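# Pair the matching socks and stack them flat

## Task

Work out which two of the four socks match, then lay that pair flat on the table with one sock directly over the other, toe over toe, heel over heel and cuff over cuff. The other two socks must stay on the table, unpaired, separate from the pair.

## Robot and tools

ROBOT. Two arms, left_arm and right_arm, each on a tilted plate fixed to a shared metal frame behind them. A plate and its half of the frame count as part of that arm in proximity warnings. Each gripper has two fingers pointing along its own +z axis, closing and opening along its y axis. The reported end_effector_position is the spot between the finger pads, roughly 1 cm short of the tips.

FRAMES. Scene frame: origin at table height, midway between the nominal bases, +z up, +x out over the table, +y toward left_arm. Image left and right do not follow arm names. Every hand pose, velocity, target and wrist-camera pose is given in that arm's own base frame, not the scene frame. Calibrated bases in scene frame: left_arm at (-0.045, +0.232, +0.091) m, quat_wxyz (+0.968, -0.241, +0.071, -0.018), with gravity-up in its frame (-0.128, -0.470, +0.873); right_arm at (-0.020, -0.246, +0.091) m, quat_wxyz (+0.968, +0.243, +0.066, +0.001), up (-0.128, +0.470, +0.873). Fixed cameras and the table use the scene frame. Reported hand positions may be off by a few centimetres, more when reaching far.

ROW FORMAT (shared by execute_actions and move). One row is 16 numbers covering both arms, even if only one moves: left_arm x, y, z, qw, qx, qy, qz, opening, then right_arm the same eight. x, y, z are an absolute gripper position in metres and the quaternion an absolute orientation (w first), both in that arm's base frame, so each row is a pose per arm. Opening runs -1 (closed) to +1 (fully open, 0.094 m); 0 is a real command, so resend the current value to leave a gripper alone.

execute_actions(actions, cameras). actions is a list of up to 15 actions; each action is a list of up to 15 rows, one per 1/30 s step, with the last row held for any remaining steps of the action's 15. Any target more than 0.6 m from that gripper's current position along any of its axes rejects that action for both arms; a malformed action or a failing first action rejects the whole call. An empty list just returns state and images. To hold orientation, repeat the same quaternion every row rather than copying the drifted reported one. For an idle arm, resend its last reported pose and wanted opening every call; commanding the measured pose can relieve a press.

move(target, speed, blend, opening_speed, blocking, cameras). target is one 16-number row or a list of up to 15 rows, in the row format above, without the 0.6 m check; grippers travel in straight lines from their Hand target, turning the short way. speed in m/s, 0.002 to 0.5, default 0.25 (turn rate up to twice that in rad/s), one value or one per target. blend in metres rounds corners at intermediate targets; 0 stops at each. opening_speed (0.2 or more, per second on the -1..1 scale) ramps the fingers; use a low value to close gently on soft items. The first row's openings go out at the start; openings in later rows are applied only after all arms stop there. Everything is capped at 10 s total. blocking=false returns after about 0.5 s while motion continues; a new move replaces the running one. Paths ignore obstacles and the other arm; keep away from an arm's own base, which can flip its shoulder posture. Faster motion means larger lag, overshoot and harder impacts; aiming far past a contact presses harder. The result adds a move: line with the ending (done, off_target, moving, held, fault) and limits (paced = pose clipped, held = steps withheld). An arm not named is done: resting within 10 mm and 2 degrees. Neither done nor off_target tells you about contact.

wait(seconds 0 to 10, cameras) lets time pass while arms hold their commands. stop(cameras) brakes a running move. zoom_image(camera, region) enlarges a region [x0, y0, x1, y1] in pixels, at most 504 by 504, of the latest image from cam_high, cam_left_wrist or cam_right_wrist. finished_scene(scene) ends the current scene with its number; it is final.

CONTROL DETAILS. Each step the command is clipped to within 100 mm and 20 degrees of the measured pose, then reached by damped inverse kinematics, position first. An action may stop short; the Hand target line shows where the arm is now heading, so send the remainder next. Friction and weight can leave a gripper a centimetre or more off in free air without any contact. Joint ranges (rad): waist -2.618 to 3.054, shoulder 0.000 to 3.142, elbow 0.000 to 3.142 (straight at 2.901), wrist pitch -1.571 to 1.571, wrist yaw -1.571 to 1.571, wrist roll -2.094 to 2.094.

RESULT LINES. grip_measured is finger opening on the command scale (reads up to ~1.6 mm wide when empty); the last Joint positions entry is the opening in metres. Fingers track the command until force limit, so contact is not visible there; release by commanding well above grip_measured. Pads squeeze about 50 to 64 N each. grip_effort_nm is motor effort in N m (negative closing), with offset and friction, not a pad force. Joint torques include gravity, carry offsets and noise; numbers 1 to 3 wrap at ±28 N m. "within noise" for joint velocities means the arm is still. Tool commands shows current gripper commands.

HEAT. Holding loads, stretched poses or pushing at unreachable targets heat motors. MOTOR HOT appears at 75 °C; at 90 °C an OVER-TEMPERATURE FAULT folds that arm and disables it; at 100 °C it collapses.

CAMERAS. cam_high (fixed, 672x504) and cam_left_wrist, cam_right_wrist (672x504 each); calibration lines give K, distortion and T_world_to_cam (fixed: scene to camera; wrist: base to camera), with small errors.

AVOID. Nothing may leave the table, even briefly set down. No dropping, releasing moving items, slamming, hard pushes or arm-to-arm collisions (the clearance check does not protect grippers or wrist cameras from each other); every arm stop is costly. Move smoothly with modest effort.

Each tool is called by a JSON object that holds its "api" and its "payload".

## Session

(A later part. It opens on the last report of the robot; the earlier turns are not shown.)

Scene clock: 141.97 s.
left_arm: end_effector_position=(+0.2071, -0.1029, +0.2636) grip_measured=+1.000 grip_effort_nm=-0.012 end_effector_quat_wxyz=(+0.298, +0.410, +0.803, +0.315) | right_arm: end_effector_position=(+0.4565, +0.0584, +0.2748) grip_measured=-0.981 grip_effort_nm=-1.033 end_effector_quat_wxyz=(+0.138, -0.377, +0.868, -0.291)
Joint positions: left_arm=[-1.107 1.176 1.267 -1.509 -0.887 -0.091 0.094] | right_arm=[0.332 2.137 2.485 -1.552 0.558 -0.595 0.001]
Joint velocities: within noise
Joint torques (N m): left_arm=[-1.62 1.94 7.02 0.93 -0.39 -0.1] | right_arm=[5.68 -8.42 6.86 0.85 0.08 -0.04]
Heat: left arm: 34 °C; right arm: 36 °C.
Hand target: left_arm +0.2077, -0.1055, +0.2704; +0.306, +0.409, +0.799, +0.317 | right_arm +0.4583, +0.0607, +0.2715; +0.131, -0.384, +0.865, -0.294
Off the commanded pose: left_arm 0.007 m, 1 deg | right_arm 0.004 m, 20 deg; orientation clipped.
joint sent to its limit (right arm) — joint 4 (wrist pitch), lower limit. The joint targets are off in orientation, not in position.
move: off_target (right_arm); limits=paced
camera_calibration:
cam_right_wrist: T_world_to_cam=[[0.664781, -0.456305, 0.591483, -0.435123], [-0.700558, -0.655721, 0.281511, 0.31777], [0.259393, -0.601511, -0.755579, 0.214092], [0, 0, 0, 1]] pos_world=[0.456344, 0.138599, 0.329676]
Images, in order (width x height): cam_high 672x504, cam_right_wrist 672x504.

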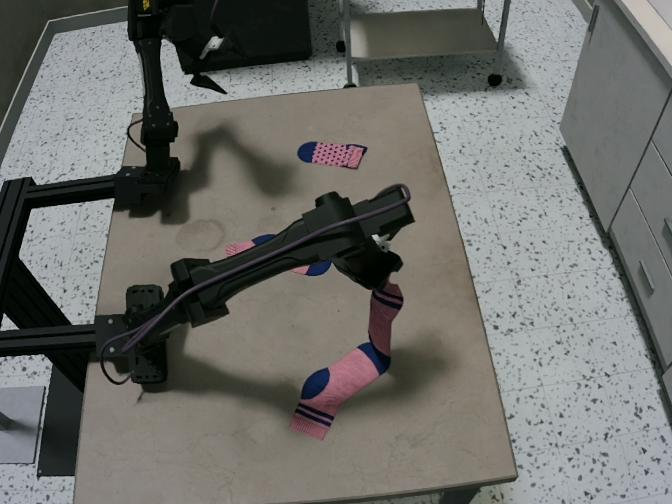

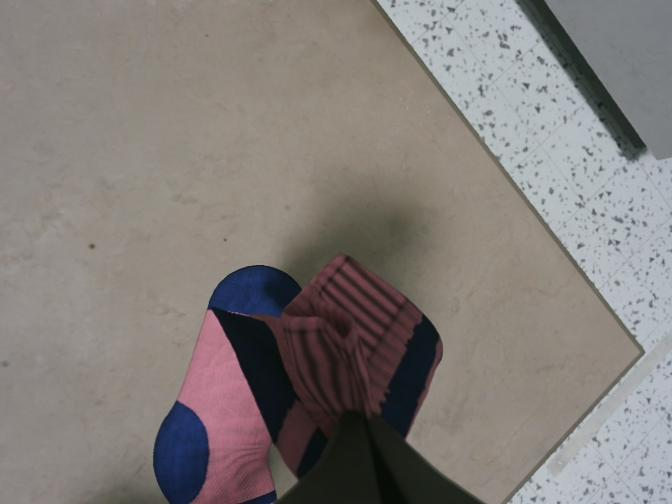

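{"api": "move", "payload": {"target": [[0.2078,-0.1055,0.2705,0.306,0.409,0.799,0.317,1,0.4767,0.0412,0.2352,-0.0276,-0.3538,0.901,-0.2502,-1]], "cameras": ["cam_high","cam_right_wrist"], "speed": 0.15}}

{"api": "zoom_image", "payload": {"camera": "cam_high", "region": [270, 230, 470, 450]}}

Scene clock: 156.13 s.
left_arm: end_effector_position=(+0.2071, -0.1029, +0.2636) grip_measured=+1.000 grip_effort_nm=-0.012 end_effector_quat_wxyz=(+0.298, +0.410, +0.803, +0.315) | right_arm: end_effector_position=(+0.4745, +0.0387, +0.2381) grip_measured=-0.981 grip_effort_nm=-1.038 end_effector_quat_wxyz=(+0.094, -0.373, +0.876, -0.292)
Joint positions: left_arm=[-1.107 1.176 1.267 -1.509 -0.887 -0.091 0.094] | right_arm=[0.279 2.238 2.513 -1.552 0.557 -0.61 0.001]
Joint velocities: within noise
Joint torques (N m): left_arm=[-1.69 2.02 6.76 0.93 -0.4 -0.11] | right_arm=[5.68 -9.62 7.39 0.7 -0.08 -0.09]
Heat: left arm: 34 °C; right arm: 35 °C.
Hand target: left_arm +0.2077, -0.1055, +0.2704; +0.306, +0.409, +0.799, +0.317 | right_arm +0.4763, +0.0410, +0.2348; +0.090, -0.378, +0.876, -0.286
Off the commanded pose: left_arm 0.007 m, 1 deg | right_arm 0.004 m, 15 deg.
joint sent to its limit (right arm) — joint 4 (wrist pitch), lower limit. The joint targets are off in orientation, not in position.
move: off_target (right_arm)
camera_calibration:
cam_right_wrist: T_world_to_cam=[[0.690055, -0.467813, 0.552246, -0.436595], [-0.701958, -0.618454, 0.353228, 0.309882], [0.176294, -0.6314, -0.755152, 0.21037], [0, 0, 0, 1]] pos_world=[0.481712, 0.12023, 0.29051]
Images, in order (width x height): cam_high 672x504, cam_right_wrist 672x504.

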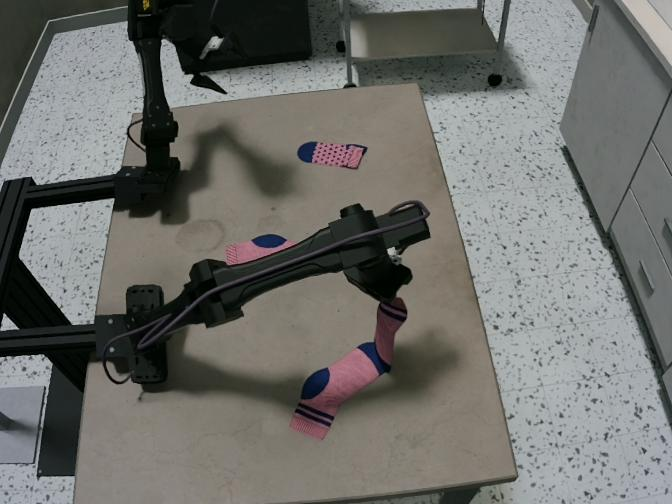

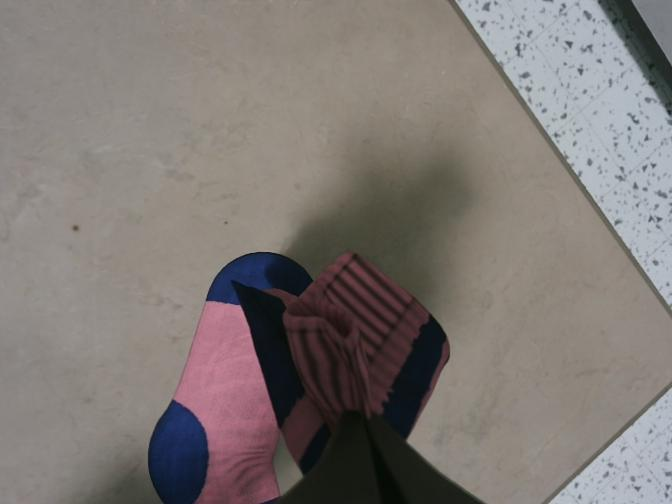

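Scaled by 2.291.

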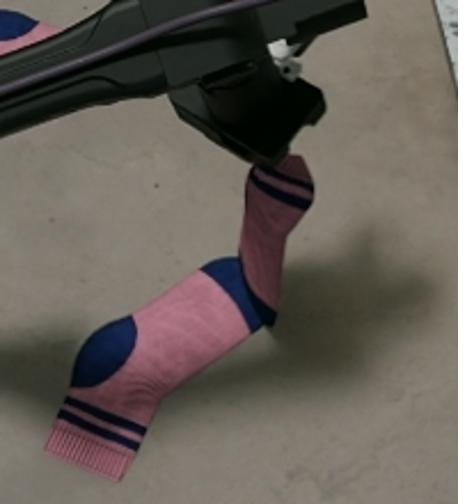

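{"api": "move", "payload": {"target": [[0.2078,-0.1055,0.2705,0.306,0.409,0.799,0.317,1,0.483,0.0514,0.2261,-0.0276,-0.3538,0.901,-0.2502,-1],[0.2078,-0.1055,0.2705,0.306,0.409,0.799,0.317,1,0.414,0.002,0.222,-0.0276,-0.3538,0.901,-0.2502,-1],[0.2078,-0.1055,0.2705,0.306,0.409,0.799,0.317,1,0.358,-0.0535,0.1975,-0.0276,-0.3538,0.901,-0.2502,-1],[0.2078,-0.1055,0.2705,0.306,0.409,0.799,0.317,1,0.318,-0.111,0.153,-0.0276,-0.3538,0.901,-0.2502,-1]], "cameras": ["cam_high","cam_right_wrist"], "speed": 0.12, "blend": [0.0,0.02,0.02,0]}}

{"api": "zoom_image", "payload": {"camera": "cam_high", "region": [270, 280, 430, 450]}}

Scene clock: 171.87 s.
left_arm: end_effector_position=(+0.2071, -0.1029, +0.2636) grip_measured=+1.000 grip_effort_nm=-0.022 end_effector_quat_wxyz=(+0.298, +0.410, +0.803, +0.315) | right_arm: end_effector_position=(+0.3197, -0.1133, +0.1492) grip_measured=-0.981 grip_effort_nm=-1.033 end_effector_quat_wxyz=(-0.042, -0.352, +0.901, -0.249)
Joint positions: left_arm=[-1.107 1.176 1.267 -1.509 -0.887 -0.091 0.094] | right_arm=[-0.096 1.645 1.373 -1.134 0.486 -0.882 0.001]
Joint velocities: within noise
Joint torques (N m): left_arm=[-1.85 2.15 6.89 0.89 -0.37 -0.11] | right_arm=[3.36 -11.3 3.86 0.5 -0.11 -0.07]
Heat: left arm: 34 °C; right arm: 36 °C.
Hand target: left_arm +0.2077, -0.1055, +0.2704; +0.306, +0.409, +0.799, +0.317 | right_arm +0.3181, -0.1111, +0.1530; -0.028, -0.354, +0.901, -0.250
Off the commanded pose: left_arm 0.007 m, 1 deg | right_arm 0.005 m, 2 deg.
move: done
camera_calibration:
cam_right_wrist: T_world_to_cam=[[0.746661, -0.554975, 0.366743, -0.352114], [-0.656869, -0.528121, 0.538155, 0.106843], [-0.104978, -0.642721, -0.758873, 0.163664], [0, 0, 0, 1]] pos_world=[0.350272, -0.0337982, 0.195838]
Images, in order (width x height): cam_high 672x504, cam_right_wrist 672x504.

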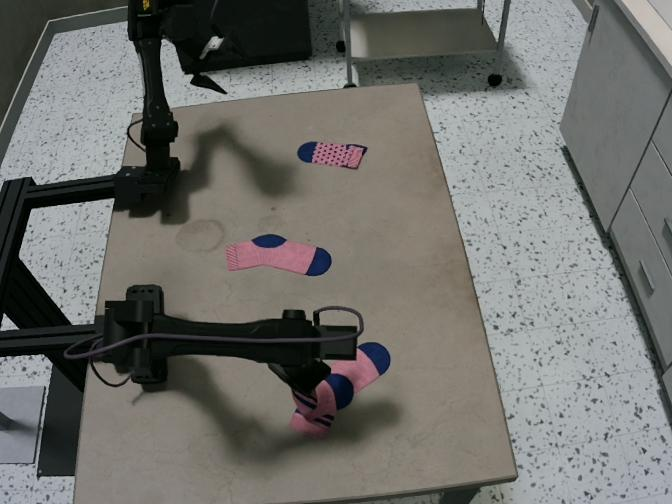

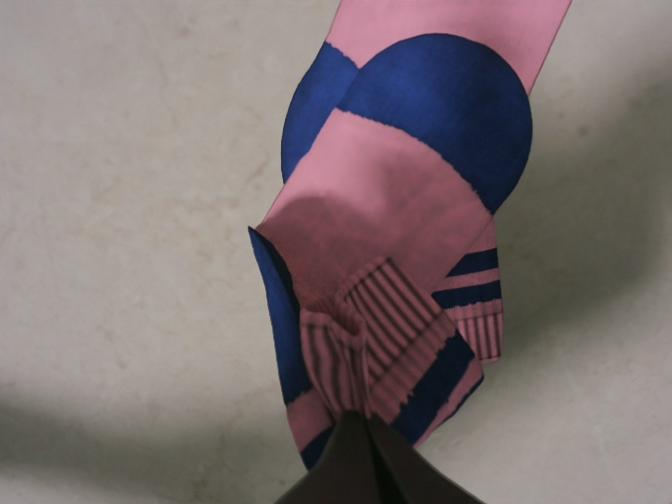

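Scaled by 2.965.

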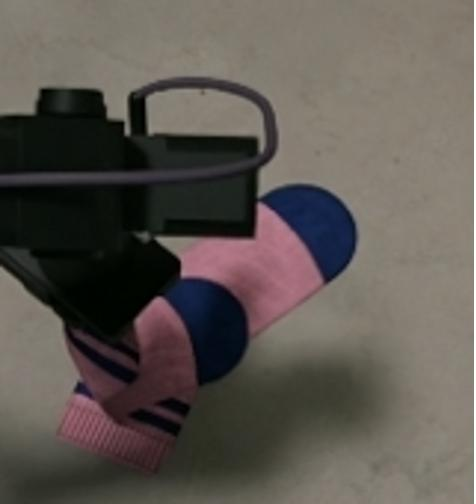

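{"api": "move", "payload": {"target": [[0.2078,-0.1055,0.2705,0.306,0.409,0.799,0.317,1,0.3827,0.0422,0.3068,-0.0276,-0.3538,0.901,-0.2502,-1],[0.2078,-0.1055,0.2705,0.306,0.409,0.799,0.317,1,0.4744,0.0731,0.2691,-0.0276,-0.3538,0.901,-0.2502,-1],[0.2078,-0.1055,0.2705,0.306,0.409,0.799,0.317,1,0.4821,0.0519,0.2301,-0.0276,-0.3538,0.901,-0.2502,-1],[0.2078,-0.1055,0.2705,0.306,0.409,0.799,0.317,1,0.4731,0.0257,0.1972,-0.0276,-0.3538,0.901,-0.2502,-1]], "cameras": ["cam_high","cam_right_wrist"], "speed": [0.25,0.2,0.12,0.1], "blend": [0.03,0.0,0.01,0]}}

{"api": "zoom_image", "payload": {"camera": "cam_high", "region": [270, 280, 430, 450]}}

Scene clock: 185.53 s.
left_arm: end_effector_position=(+0.2071, -0.1029, +0.2636) grip_measured=+1.000 grip_effort_nm=-0.012 end_effector_quat_wxyz=(+0.298, +0.410, +0.803, +0.315) | right_arm: end_effector_position=(+0.4751, +0.0226, +0.2131) grip_measured=-0.981 grip_effort_nm=-1.028 end_effector_quat_wxyz=(+0.060, -0.361, +0.888, -0.280)
Joint positions: left_arm=[-1.107 1.176 1.267 -1.509 -0.887 -0.091 0.094] | right_arm=[0.239 2.271 2.483 -1.557 0.539 -0.596 0.001]
Joint velocities: within noise
Joint torques (N m): left_arm=[-1.89 2.02 6.84 0.95 -0.39 -0.09] | right_arm=[6.05 -10.15 4.03 0.6 -0.12 0.06]
Heat: left arm: 34 °C; right arm: 36 °C.
Hand target: left_arm +0.2077, -0.1055, +0.2704; +0.306, +0.409, +0.799, +0.317 | right_arm +0.4726, +0.0254, +0.1971; +0.039, -0.368, +0.889, -0.270
Off the commanded pose: left_arm 0.007 m, 1 deg | right_arm 0.016 m, 11 deg.
joint sent to its limit (right arm) — joint 4 (wrist pitch), lower limit. The joint targets are off in orientation, not in position.
move: off_target (right_arm); limits=paced
camera_calibration:
cam_right_wrist: T_world_to_cam=[[0.700782, -0.503018, 0.505843, -0.425108], [-0.706559, -0.587205, 0.394924, 0.301775], [0.0983795, -0.634164, -0.766914, 0.220733], [0, 0, 0, 1]] pos_world=[0.489415, 0.103347, 0.265143]
Images, in order (width x height): cam_high 672x504, cam_right_wrist 672x504.

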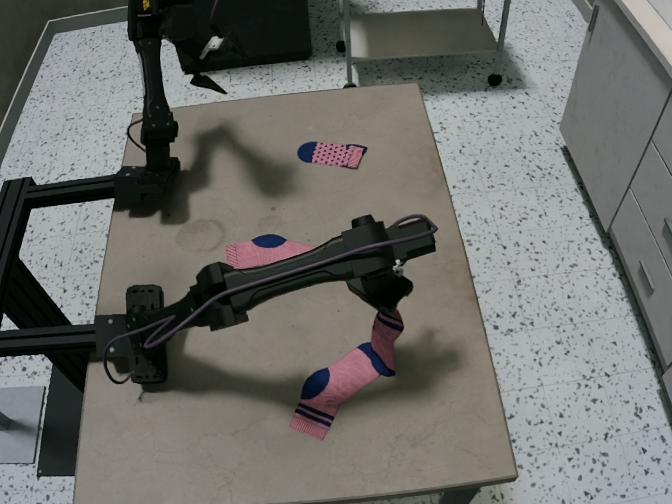

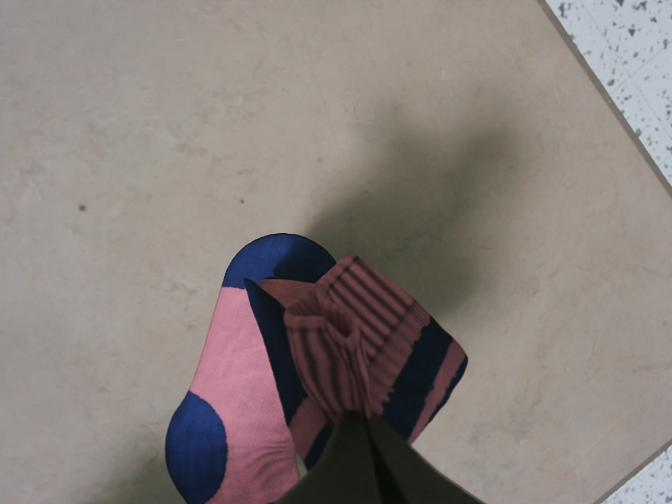

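Scaled by 2.965.

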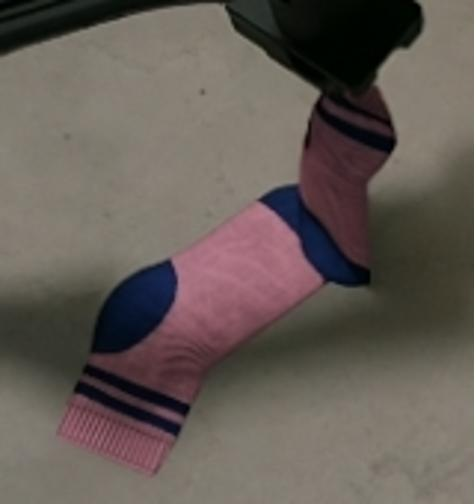

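{"api": "move", "payload": {"target": [[0.2078,-0.1055,0.2705,0.306,0.409,0.799,0.317,1,0.487,0.028,0.172,-0.0276,-0.3538,0.901,-0.2502,-1],[0.2078,-0.1055,0.2705,0.306,0.409,0.799,0.317,1,0.4219,-0.0234,0.152,-0.0276,-0.3538,0.901,-0.2502,-1]], "speed": 0.08, "blend": 0.02}}

Scene clock: 206.67 s.
left_arm: end_effector_position=(+0.2071, -0.1029, +0.2636) grip_measured=+1.000 grip_effort_nm=-0.007 end_effector_quat_wxyz=(+0.298, +0.410, +0.803, +0.315) | right_arm: end_effector_position=(+0.4232, -0.0255, +0.1429) grip_measured=-0.981 grip_effort_nm=-1.033 end_effector_quat_wxyz=(-0.045, -0.353, +0.900, -0.252)
Joint positions: left_arm=[-1.107 1.176 1.267 -1.509 -0.887 -0.091 0.094] | right_arm=[0.147 2.118 1.974 -1.397 0.516 -0.609 0.001]
Joint velocities: within noise
Joint torques (N m): left_arm=[-1.92 2.04 6.91 0.92 -0.36 -0.12] | right_arm=[5.44 -14.61 3.95 0.52 -0.11 -0.1]
Heat: left arm: 34 °C; right arm: 37 °C.
Hand target: left_arm +0.2077, -0.1055, +0.2704; +0.306, +0.409, +0.799, +0.317 | right_arm +0.4219, -0.0234, +0.1518; -0.028, -0.354, +0.901, -0.250
Off the commanded pose: left_arm 0.007 m, 1 deg | right_arm 0.009 m, 2 deg.
move: done
camera_calibration:
cam_left_wrist: T_world_to_cam=[[-0.410574, -0.564381, -0.716172, 0.21721], [-0.707625, 0.69256, -0.140099, 0.298066], [0.575062, 0.449261, -0.683717, 0.193964], [0, 0, 0, 1]] pos_world=[0.188559, -0.17098, 0.329935]
cam_right_wrist: T_world_to_cam=[[0.749014, -0.551437, 0.367281, -0.379255], [-0.653816, -0.525441, 0.54446, 0.222446], [-0.10725, -0.647942, -0.754101, 0.226394], [0, 0, 0, 1]] pos_world=[0.453787, 0.0544378, 0.188904]

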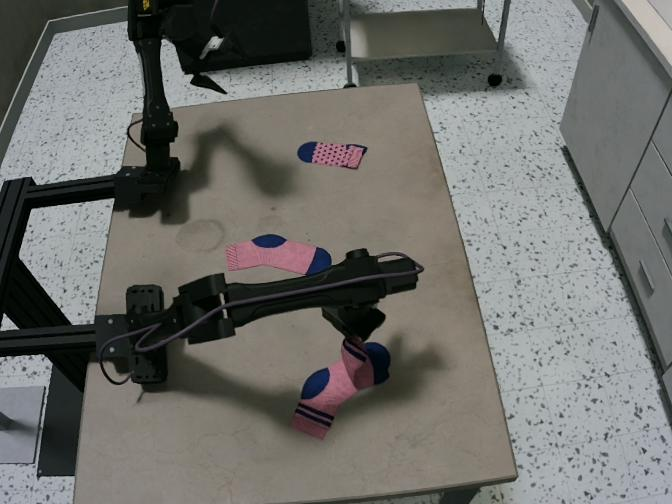

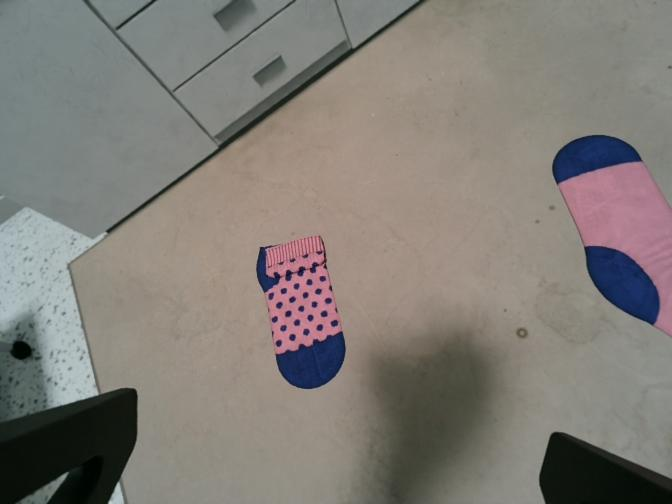

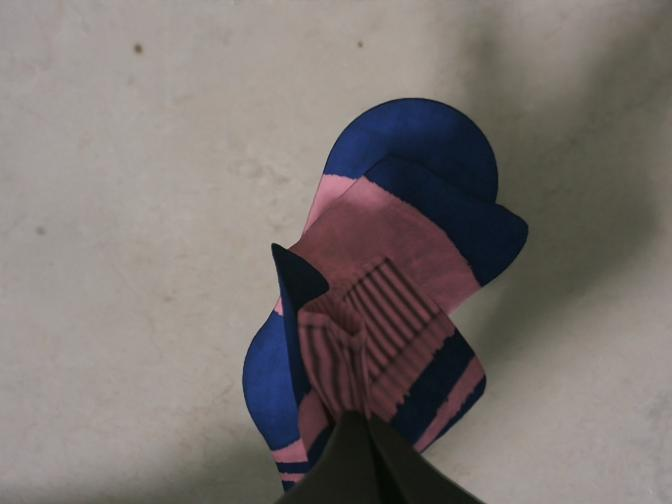

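{"api": "move", "payload": {"target": [[0.2078,-0.1055,0.2705,0.306,0.409,0.799,0.317,1,0.3667,-0.0808,0.125,-0.0276,-0.3538,0.901,-0.2502,-1],[0.2078,-0.1055,0.2705,0.306,0.409,0.799,0.317,1,0.3296,-0.1303,0.095,-0.0276,-0.3538,0.901,-0.2502,-1]], "speed": 0.08, "blend": 0.02}}

Scene clock: 212.67 s.
left_arm: end_effector_position=(+0.2071, -0.1029, +0.2636) grip_measured=+1.000 grip_effort_nm=-0.017 end_effector_quat_wxyz=(+0.298, +0.410, +0.803, +0.315) | right_arm: end_effector_position=(+0.3301, -0.1323, +0.0898) grip_measured=-0.981 grip_effort_nm=-1.038 end_effector_quat_wxyz=(-0.042, -0.353, +0.901, -0.248)
Joint positions: left_arm=[-1.107 1.176 1.267 -1.509 -0.887 -0.091 0.094] | right_arm=[-0.153 1.719 1.217 -0.876 0.474 -0.946 0.001]
Joint velocities: within noise
Joint torques (N m): left_arm=[-1.74 2.03 6.97 0.93 -0.36 -0.11] | right_arm=[3.44 -11.79 3.6 0.5 -0.12 -0.07]
Heat: left arm: 34 °C; right arm: 38 °C.
Hand target: left_arm +0.2077, -0.1055, +0.2704; +0.306, +0.409, +0.799, +0.317 | right_arm +0.3297, -0.1303, +0.0950; -0.028, -0.354, +0.901, -0.250
Off the commanded pose: left_arm 0.007 m, 1 deg | right_arm 0.006 m, 2 deg.
move: done
camera_calibration:
cam_left_wrist: T_world_to_cam=[[-0.410574, -0.564381, -0.716172, 0.21721], [-0.707625, 0.69256, -0.140099, 0.298066], [0.575062, 0.449261, -0.683717, 0.193964], [0, 0, 0, 1]] pos_world=[0.188559, -0.17098, 0.329935]
cam_right_wrist: T_world_to_cam=[[0.747631, -0.555386, 0.364135, -0.348732], [-0.655584, -0.529601, 0.538268, 0.134918], [-0.1061, -0.641147, -0.760048, 0.108232], [0, 0, 0, 1]] pos_world=[0.360656, -0.052835, 0.136625]

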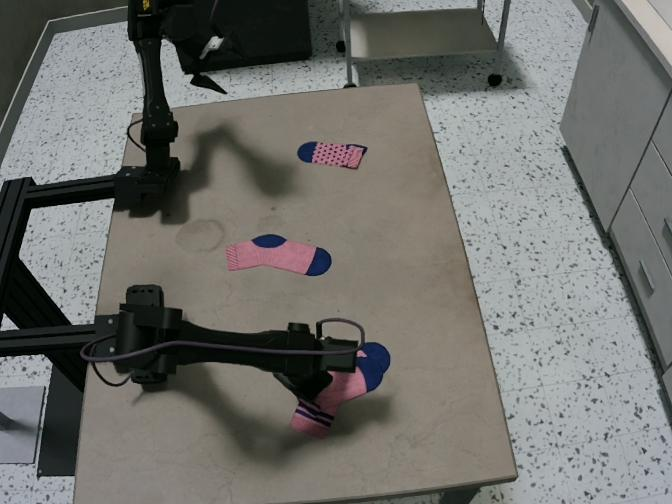

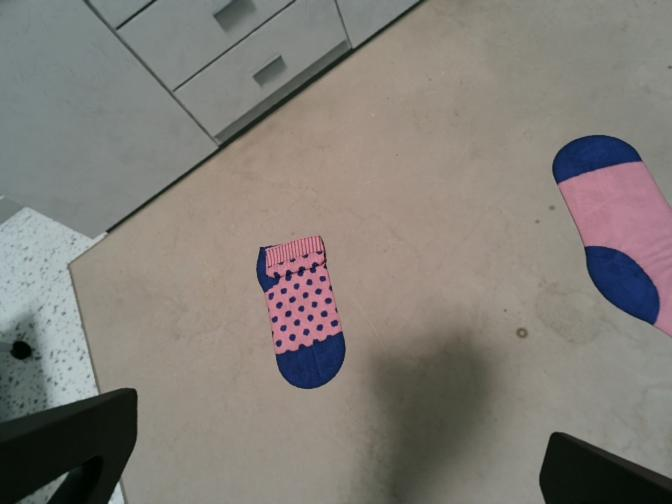

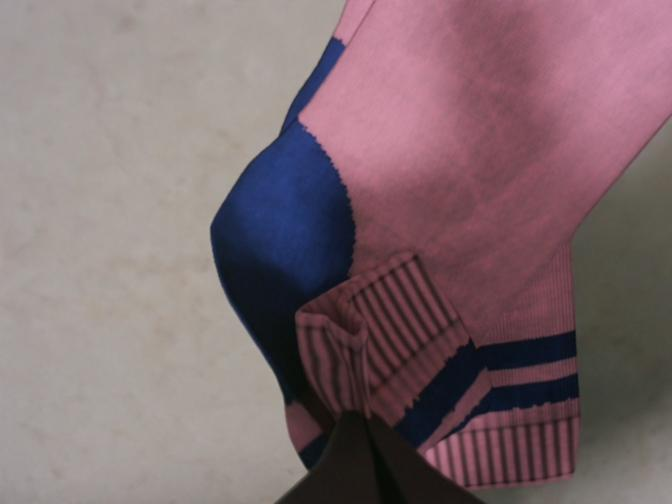

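{"api": "move", "payload": {"target": [[0.2078,-0.1055,0.2705,0.306,0.409,0.799,0.317,1,0.303,-0.16,0.094,-0.0276,-0.3538,0.901,-0.2502,-1],[0.2078,-0.1055,0.2705,0.306,0.409,0.799,0.317,1,0.290,-0.183,0.073,-0.0276,-0.3538,0.901,-0.2502,-1]], "speed": 0.08, "blend": 0.01}}

Scene clock: 217.67 s.
left_arm: end_effector_position=(+0.2071, -0.1029, +0.2636) grip_measured=+1.000 grip_effort_nm=-0.012 end_effector_quat_wxyz=(+0.298, +0.410, +0.803, +0.315) | right_arm: end_effector_position=(+0.2897, -0.1845, +0.0682) grip_measured=-0.981 grip_effort_nm=-1.033 end_effector_quat_wxyz=(-0.041, -0.353, +0.902, -0.245)
Joint positions: left_arm=[-1.107 1.176 1.267 -1.509 -0.887 -0.091 0.094] | right_arm=[-0.357 1.627 1.021 -0.678 0.42 -1.164 0.001]
Joint velocities: within noise
Joint torques (N m): left_arm=[-1.91 2.06 6.91 0.9 -0.39 -0.11] | right_arm=[2.61 -11.19 3.28 0.52 -0.14 -0.08]
Heat: left arm: 34 °C; right arm: 37 °C.
Hand target: left_arm +0.2077, -0.1055, +0.2704; +0.306, +0.409, +0.799, +0.317 | right_arm +0.2900, -0.1830, +0.0729; -0.028, -0.354, +0.901, -0.250
Off the commanded pose: left_arm 0.007 m, 1 deg | right_arm 0.005 m, 2 deg.
move: done
camera_calibration:
cam_left_wrist: T_world_to_cam=[[-0.410574, -0.564381, -0.716172, 0.21721], [-0.707625, 0.69256, -0.140099, 0.298066], [0.575062, 0.449261, -0.683717, 0.193964], [0, 0, 0, 1]] pos_world=[0.188559, -0.17098, 0.329935]
cam_right_wrist: T_world_to_cam=[[0.74776, -0.557421, 0.360746, -0.339897], [-0.655447, -0.532932, 0.535138, 0.0920277], [-0.106044, -0.636604, -0.763865, 0.0550968], [0, 0, 0, 1]] pos_world=[0.320323, -0.105346, 0.115455]

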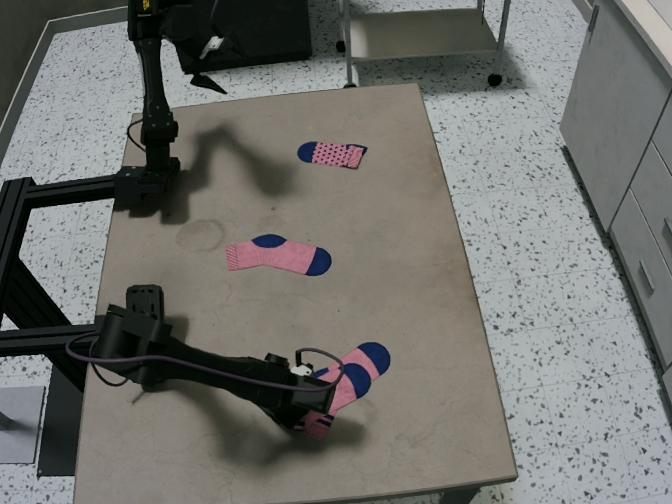

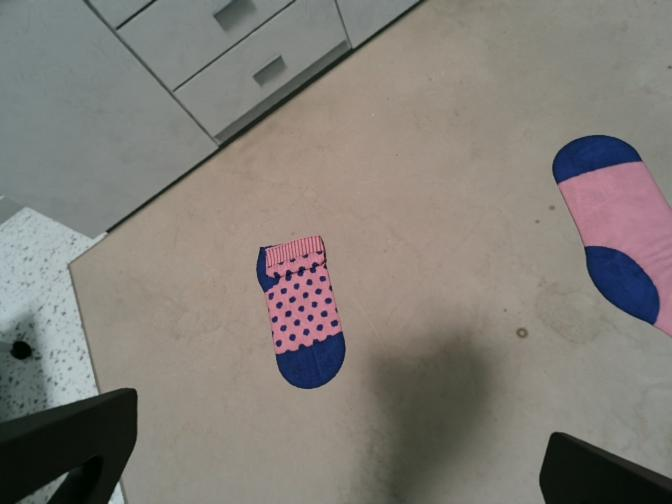

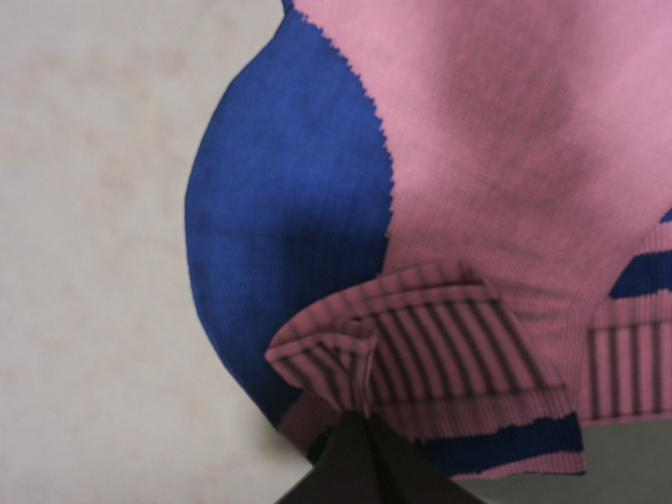

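{"api": "move", "payload": {"target": [[0.2078,-0.1055,0.2705,0.306,0.409,0.799,0.317,1,0.3667,-0.0808,0.145,-0.0276,-0.3538,0.901,-0.2502,-1],[0.2078,-0.1055,0.2705,0.306,0.409,0.799,0.317,1,0.4231,-0.014,0.177,-0.0276,-0.3538,0.901,-0.2502,-1],[0.2078,-0.1055,0.2705,0.306,0.409,0.799,0.317,1,0.524,0.058,0.197,-0.0276,-0.3538,0.901,-0.2502,-1]], "speed": 0.12, "blend": 0.02}}

{"api": "zoom_image", "payload": {"camera": "cam_high", "region": [260, 280, 460, 450]}}

Scene clock: 230.60 s.
left_arm: end_effector_position=(+0.2071, -0.1029, +0.2636) grip_measured=+1.000 grip_effort_nm=-0.017 end_effector_quat_wxyz=(+0.298, +0.410, +0.803, +0.315) | right_arm: end_effector_position=(+0.5228, +0.0474, +0.2026) grip_measured=-0.981 grip_effort_nm=-1.033 end_effector_quat_wxyz=(+0.112, -0.367, +0.877, -0.288)
Joint positions: left_arm=[-1.107 1.176 1.267 -1.509 -0.887 -0.091 0.094] | right_arm=[0.265 2.489 2.81 -1.554 0.542 -0.623 0.001]
Joint velocities: within noise
Joint torques (N m): left_arm=[-1.84 1.98 6.84 0.94 -0.37 -0.09] | right_arm=[8.08 -10.89 7.15 0.77 0.11 -0.08]
Heat: left arm: 34 °C; right arm: 37 °C.
Hand target: left_arm +0.2077, -0.1055, +0.2704; +0.306, +0.409, +0.799, +0.317 | right_arm +0.5232, +0.0577, +0.1966; +0.108, -0.380, +0.872, -0.289
Off the commanded pose: left_arm 0.007 m, 1 deg | right_arm 0.012 m, 17 deg.
joint sent to its limit (right arm) — joint 4 (wrist pitch), lower limit. The joint targets are off in orientation, not in position.
move: off_target (right_arm)
camera_calibration:
cam_left_wrist: T_world_to_cam=[[-0.410574, -0.564381, -0.716172, 0.21721], [-0.707625, 0.69256, -0.140099, 0.298066], [0.575062, 0.449261, -0.683717, 0.193964], [0, 0, 0, 1]] pos_world=[0.188559, -0.17098, 0.329935]
cam_right_wrist: T_world_to_cam=[[0.672166, -0.478965, 0.564611, -0.438866], [-0.712371, -0.626199, 0.316862, 0.374928], [0.201793, -0.615197, -0.762111, 0.167828], [0, 0, 0, 1]] pos_world=[0.528212, 0.127825, 0.256891]

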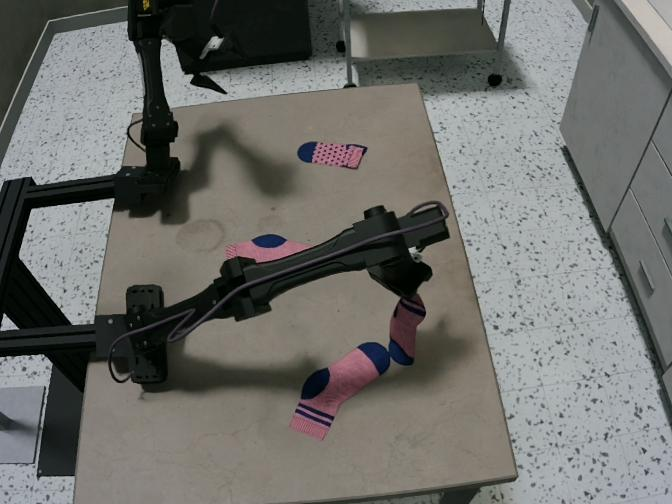

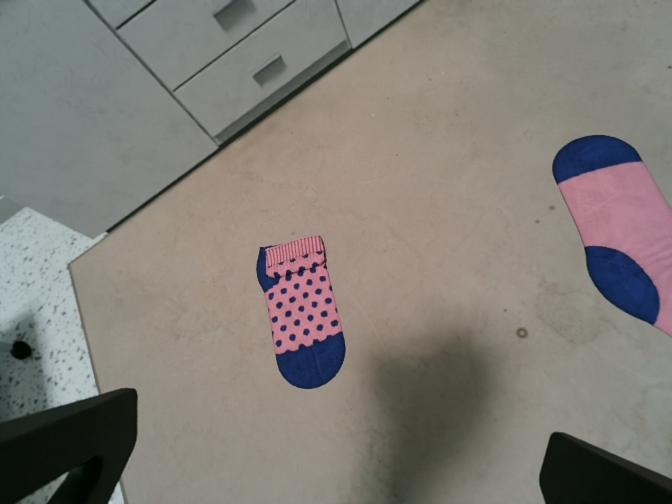

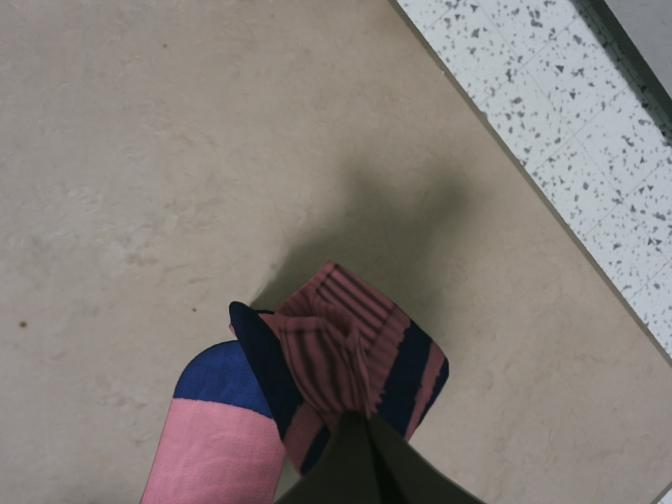

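Scaled by 2.520.

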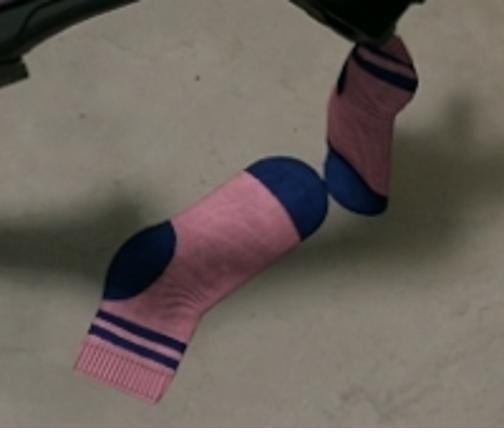

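{"api": "move", "payload": {"target": [[0.2078,-0.1055,0.2705,0.306,0.409,0.799,0.317,1,0.5209,0.0535,0.172,-0.0276,-0.3538,0.901,-0.2502,-1],[0.2078,-0.1055,0.2705,0.306,0.409,0.799,0.317,1,0.4714,-0.0053,0.1391,-0.0276,-0.3538,0.901,-0.2502,-1],[0.2078,-0.1055,0.2705,0.306,0.409,0.799,0.317,1,0.430,-0.054,0.1193,-0.0276,-0.3538,0.901,-0.2502,-1]], "speed": 0.08, "blend": 0.02}}

{"api": "zoom_image", "payload": {"camera": "cam_high", "region": [260, 280, 460, 450]}}

Scene clock: 240.70 s.
left_arm: end_effector_position=(+0.2071, -0.1029, +0.2636) grip_measured=+1.000 grip_effort_nm=-0.012 end_effector_quat_wxyz=(+0.298, +0.410, +0.803, +0.315) | right_arm: end_effector_position=(+0.4304, -0.0568, +0.1089) grip_measured=-0.981 grip_effort_nm=-1.023 end_effector_quat_wxyz=(-0.046, -0.353, +0.900, -0.250)
Joint positions: left_arm=[-1.107 1.176 1.267 -1.509 -0.887 -0.091 0.094] | right_arm=[0.068 2.121 1.843 -1.224 0.51 -0.697 0.001]
Joint velocities: within noise
Joint torques (N m): left_arm=[-1.69 1.91 6.76 0.94 -0.4 -0.09] | right_arm=[5.48 -15.17 3.96 0.49 -0.11 -0.08]
Heat: left arm: 34 °C; right arm: 38 °C.
Hand target: left_arm +0.2077, -0.1055, +0.2704; +0.306, +0.409, +0.799, +0.317 | right_arm +0.4299, -0.0541, +0.1192; -0.028, -0.354, +0.901, -0.250
Off the commanded pose: left_arm 0.007 m, 1 deg | right_arm 0.011 m, 2 deg.
move: off_target (right_arm)
camera_calibration:
cam_left_wrist: T_world_to_cam=[[-0.410574, -0.564381, -0.716172, 0.21721], [-0.707625, 0.69256, -0.140099, 0.298066], [0.575062, 0.449261, -0.683717, 0.193964], [0, 0, 0, 1]] pos_world=[0.188559, -0.17098, 0.329935]
cam_right_wrist: T_world_to_cam=[[0.749348, -0.553347, 0.363709, -0.389319], [-0.652848, -0.525503, 0.54556, 0.228709], [-0.110754, -0.646261, -0.755037, 0.182944], [0, 0, 0, 1]] pos_world=[0.461309, 0.022988, 0.154954]

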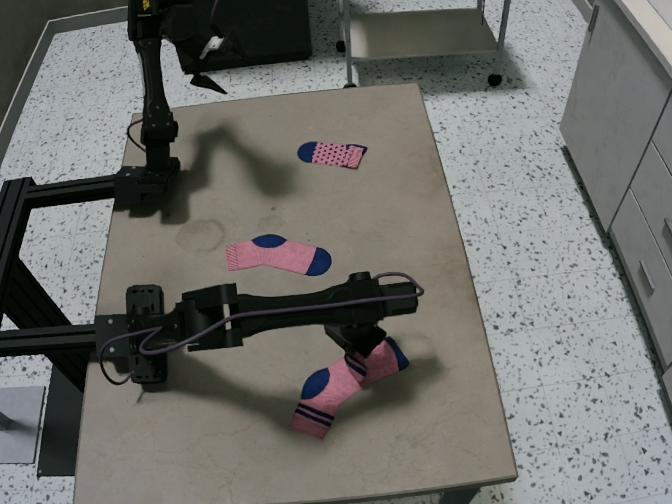

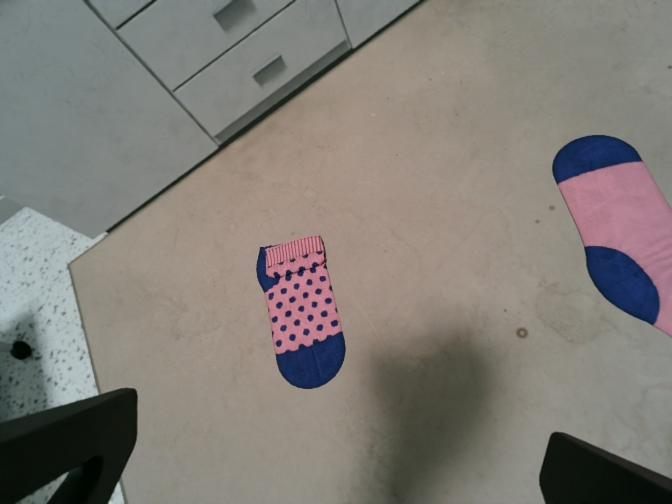

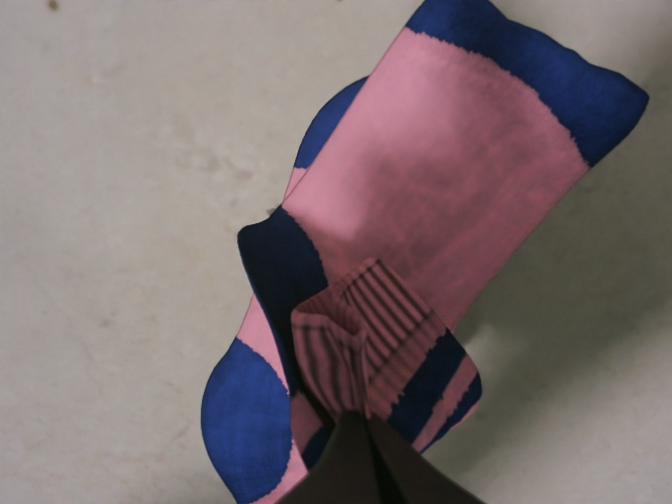

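Scaled by 2.520.

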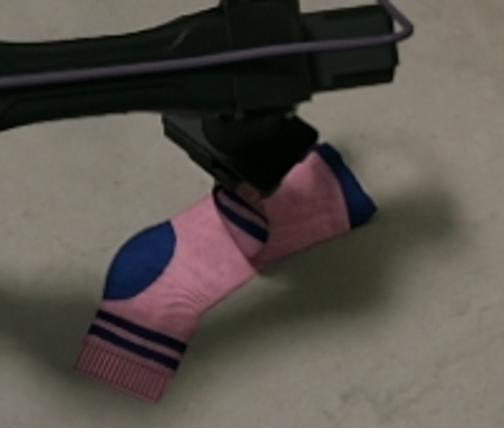

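{"api": "move", "payload": {"target": [[0.2078,-0.1055,0.2705,0.306,0.409,0.799,0.317,1,0.3834,-0.104,0.0924,-0.0276,-0.3538,0.901,-0.2502,-1],[0.2078,-0.1055,0.2705,0.306,0.409,0.799,0.317,1,0.3440,-0.1505,0.075,-0.0276,-0.3538,0.901,-0.2502,-1]], "speed": 0.08, "blend": 0.02}}

{"api": "zoom_image", "payload": {"camera": "cam_high", "region": [260, 280, 460, 450]}}

Scene clock: 245.77 s.
left_arm: end_effector_position=(+0.2071, -0.1029, +0.2636) grip_measured=+1.000 grip_effort_nm=-0.017 end_effector_quat_wxyz=(+0.298, +0.410, +0.803, +0.315) | right_arm: end_effector_position=(+0.3437, -0.1526, +0.0684) grip_measured=-0.981 grip_effort_nm=-1.028 end_effector_quat_wxyz=(-0.043, -0.353, +0.902, -0.247)
Joint positions: left_arm=[-1.107 1.176 1.267 -1.509 -0.887 -0.091 0.094] | right_arm=[-0.208 1.801 1.227 -0.78 0.462 -1.005 0.001]
Joint velocities: within noise
Joint torques (N m): left_arm=[-1.84 2.04 6.86 0.94 -0.33 -0.11] | right_arm=[3.66 -12.63 3.4 0.51 -0.13 -0.11]
Heat: left arm: 34 °C; right arm: 39 °C.
Hand target: left_arm +0.2077, -0.1055, +0.2704; +0.306, +0.409, +0.799, +0.317 | right_arm +0.3440, -0.1505, +0.0749; -0.028, -0.354, +0.901, -0.250
Off the commanded pose: left_arm 0.007 m, 1 deg | right_arm 0.007 m, 2 deg.
move: done
camera_calibration:
cam_left_wrist: T_world_to_cam=[[-0.410574, -0.564381, -0.716172, 0.21721], [-0.707625, 0.69256, -0.140099, 0.298066], [0.575062, 0.449261, -0.683717, 0.193964], [0, 0, 0, 1]] pos_world=[0.188559, -0.17098, 0.329935]
cam_right_wrist: T_world_to_cam=[[0.748174, -0.556657, 0.361065, -0.362556], [-0.654584, -0.530333, 0.538764, 0.1442], [-0.108422, -0.639437, -0.76116, 0.0815293], [0, 0, 0, 1]] pos_world=[0.374485, -0.0732126, 0.115274]

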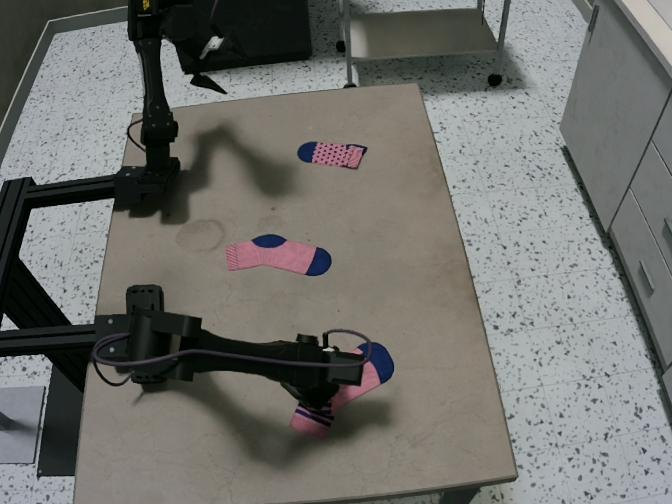

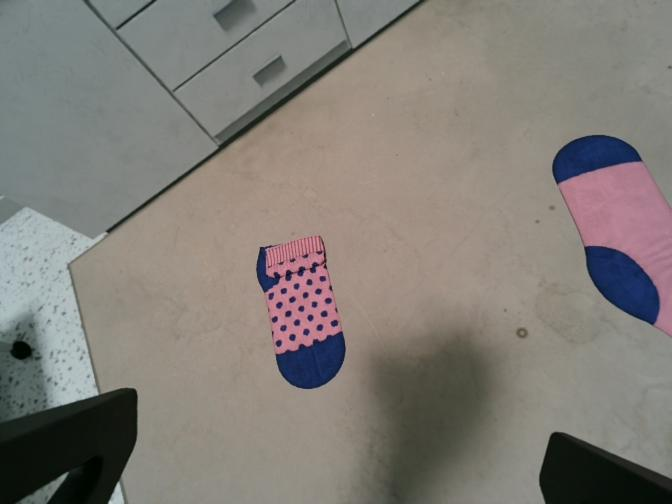

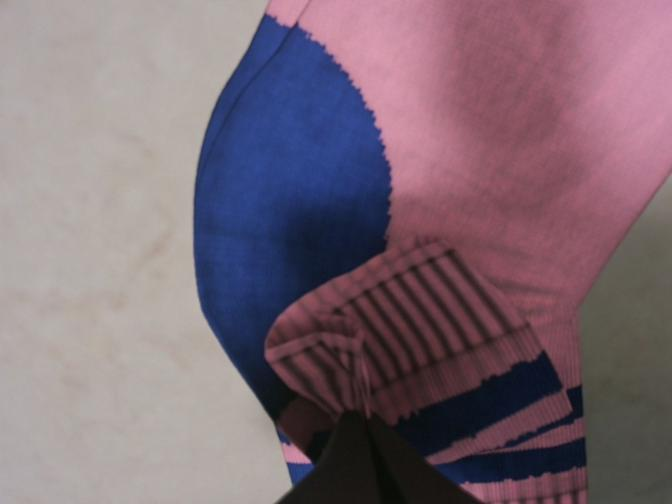

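Scaled by 2.520.

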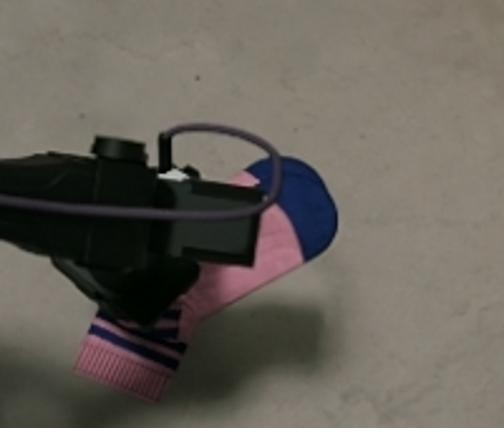

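{"api": "move", "payload": {"target": [[0.2078,-0.1055,0.2705,0.306,0.409,0.799,0.317,1,0.3246,-0.1567,0.0868,-0.0276,-0.3538,0.901,-0.2502,-1],[0.2078,-0.1055,0.2705,0.306,0.409,0.799,0.317,1,0.3019,-0.1819,0.0731,-0.0276,-0.3538,0.901,-0.2502,-1]], "speed": 0.1, "blend": 0.01}}

{"api": "zoom_image", "payload": {"camera": "cam_high", "region": [260, 280, 460, 450]}}

Scene clock: 255.03 s.
left_arm: end_effector_position=(+0.2071, -0.1029, +0.2636) grip_measured=+1.000 grip_effort_nm=-0.017 end_effector_quat_wxyz=(+0.298, +0.410, +0.803, +0.315) | right_arm: end_effector_position=(+0.3011, -0.1836, +0.0677) grip_measured=-0.981 grip_effort_nm=-1.033 end_effector_quat_wxyz=(-0.042, -0.352, +0.902, -0.245)
Joint positions: left_arm=[-1.107 1.176 1.267 -1.509 -0.887 -0.091 0.094] | right_arm=[-0.341 1.669 1.065 -0.689 0.425 -1.146 0.001]
Joint velocities: within noise
Joint torques (N m): left_arm=[-1.78 2.24 6.84 0.97 -0.41 -0.09] | right_arm=[2.86 -11.56 3.34 0.5 -0.14 -0.02]
Heat: left arm: 34 °C; right arm: 40 °C.
Hand target: left_arm +0.2077, -0.1055, +0.2704; +0.306, +0.409, +0.799, +0.317 | right_arm +0.3019, -0.1819, +0.0730; -0.028, -0.354, +0.901, -0.250
Off the commanded pose: left_arm 0.007 m, 1 deg | right_arm 0.006 m, 2 deg.
move: done
camera_calibration:
cam_left_wrist: T_world_to_cam=[[-0.410574, -0.564381, -0.716172, 0.21721], [-0.707625, 0.69256, -0.140099, 0.298066], [0.575062, 0.449261, -0.683717, 0.193964], [0, 0, 0, 1]] pos_world=[0.188559, -0.17098, 0.329935]
cam_right_wrist: T_world_to_cam=[[0.747622, -0.558249, 0.35975, -0.347744], [-0.655318, -0.53218, 0.536044, 0.100254], [-0.107794, -0.636509, -0.7637, 0.0570122], [0, 0, 0, 1]] pos_world=[0.331825, -0.104485, 0.1149]

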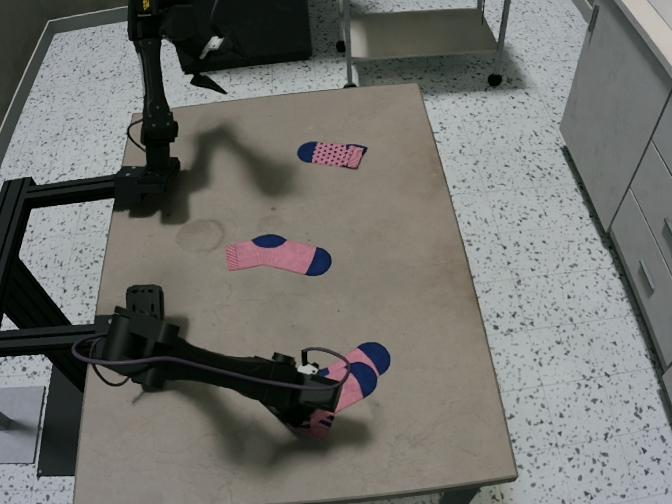

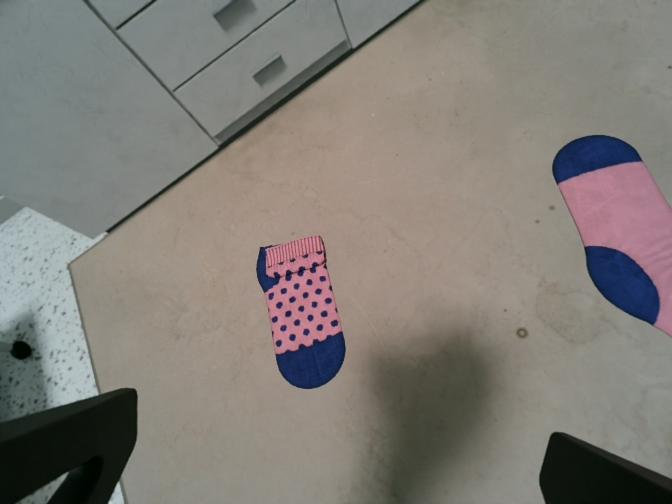

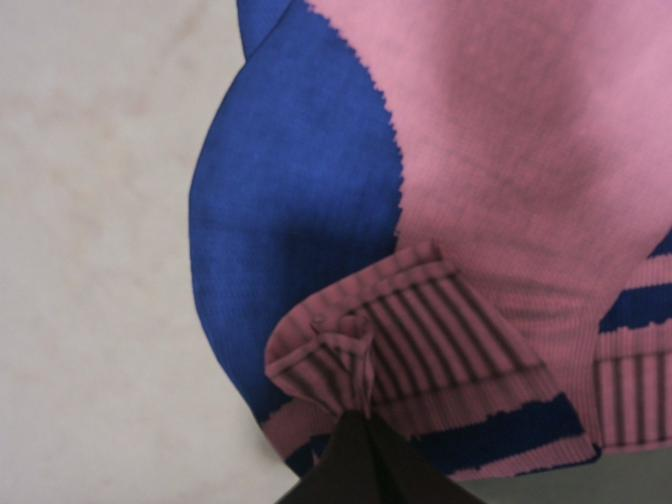

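Scaled by 2.520.

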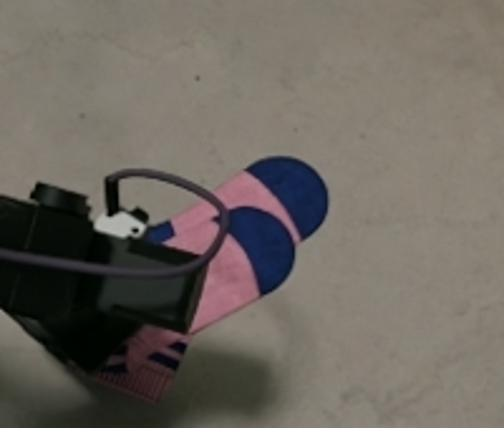

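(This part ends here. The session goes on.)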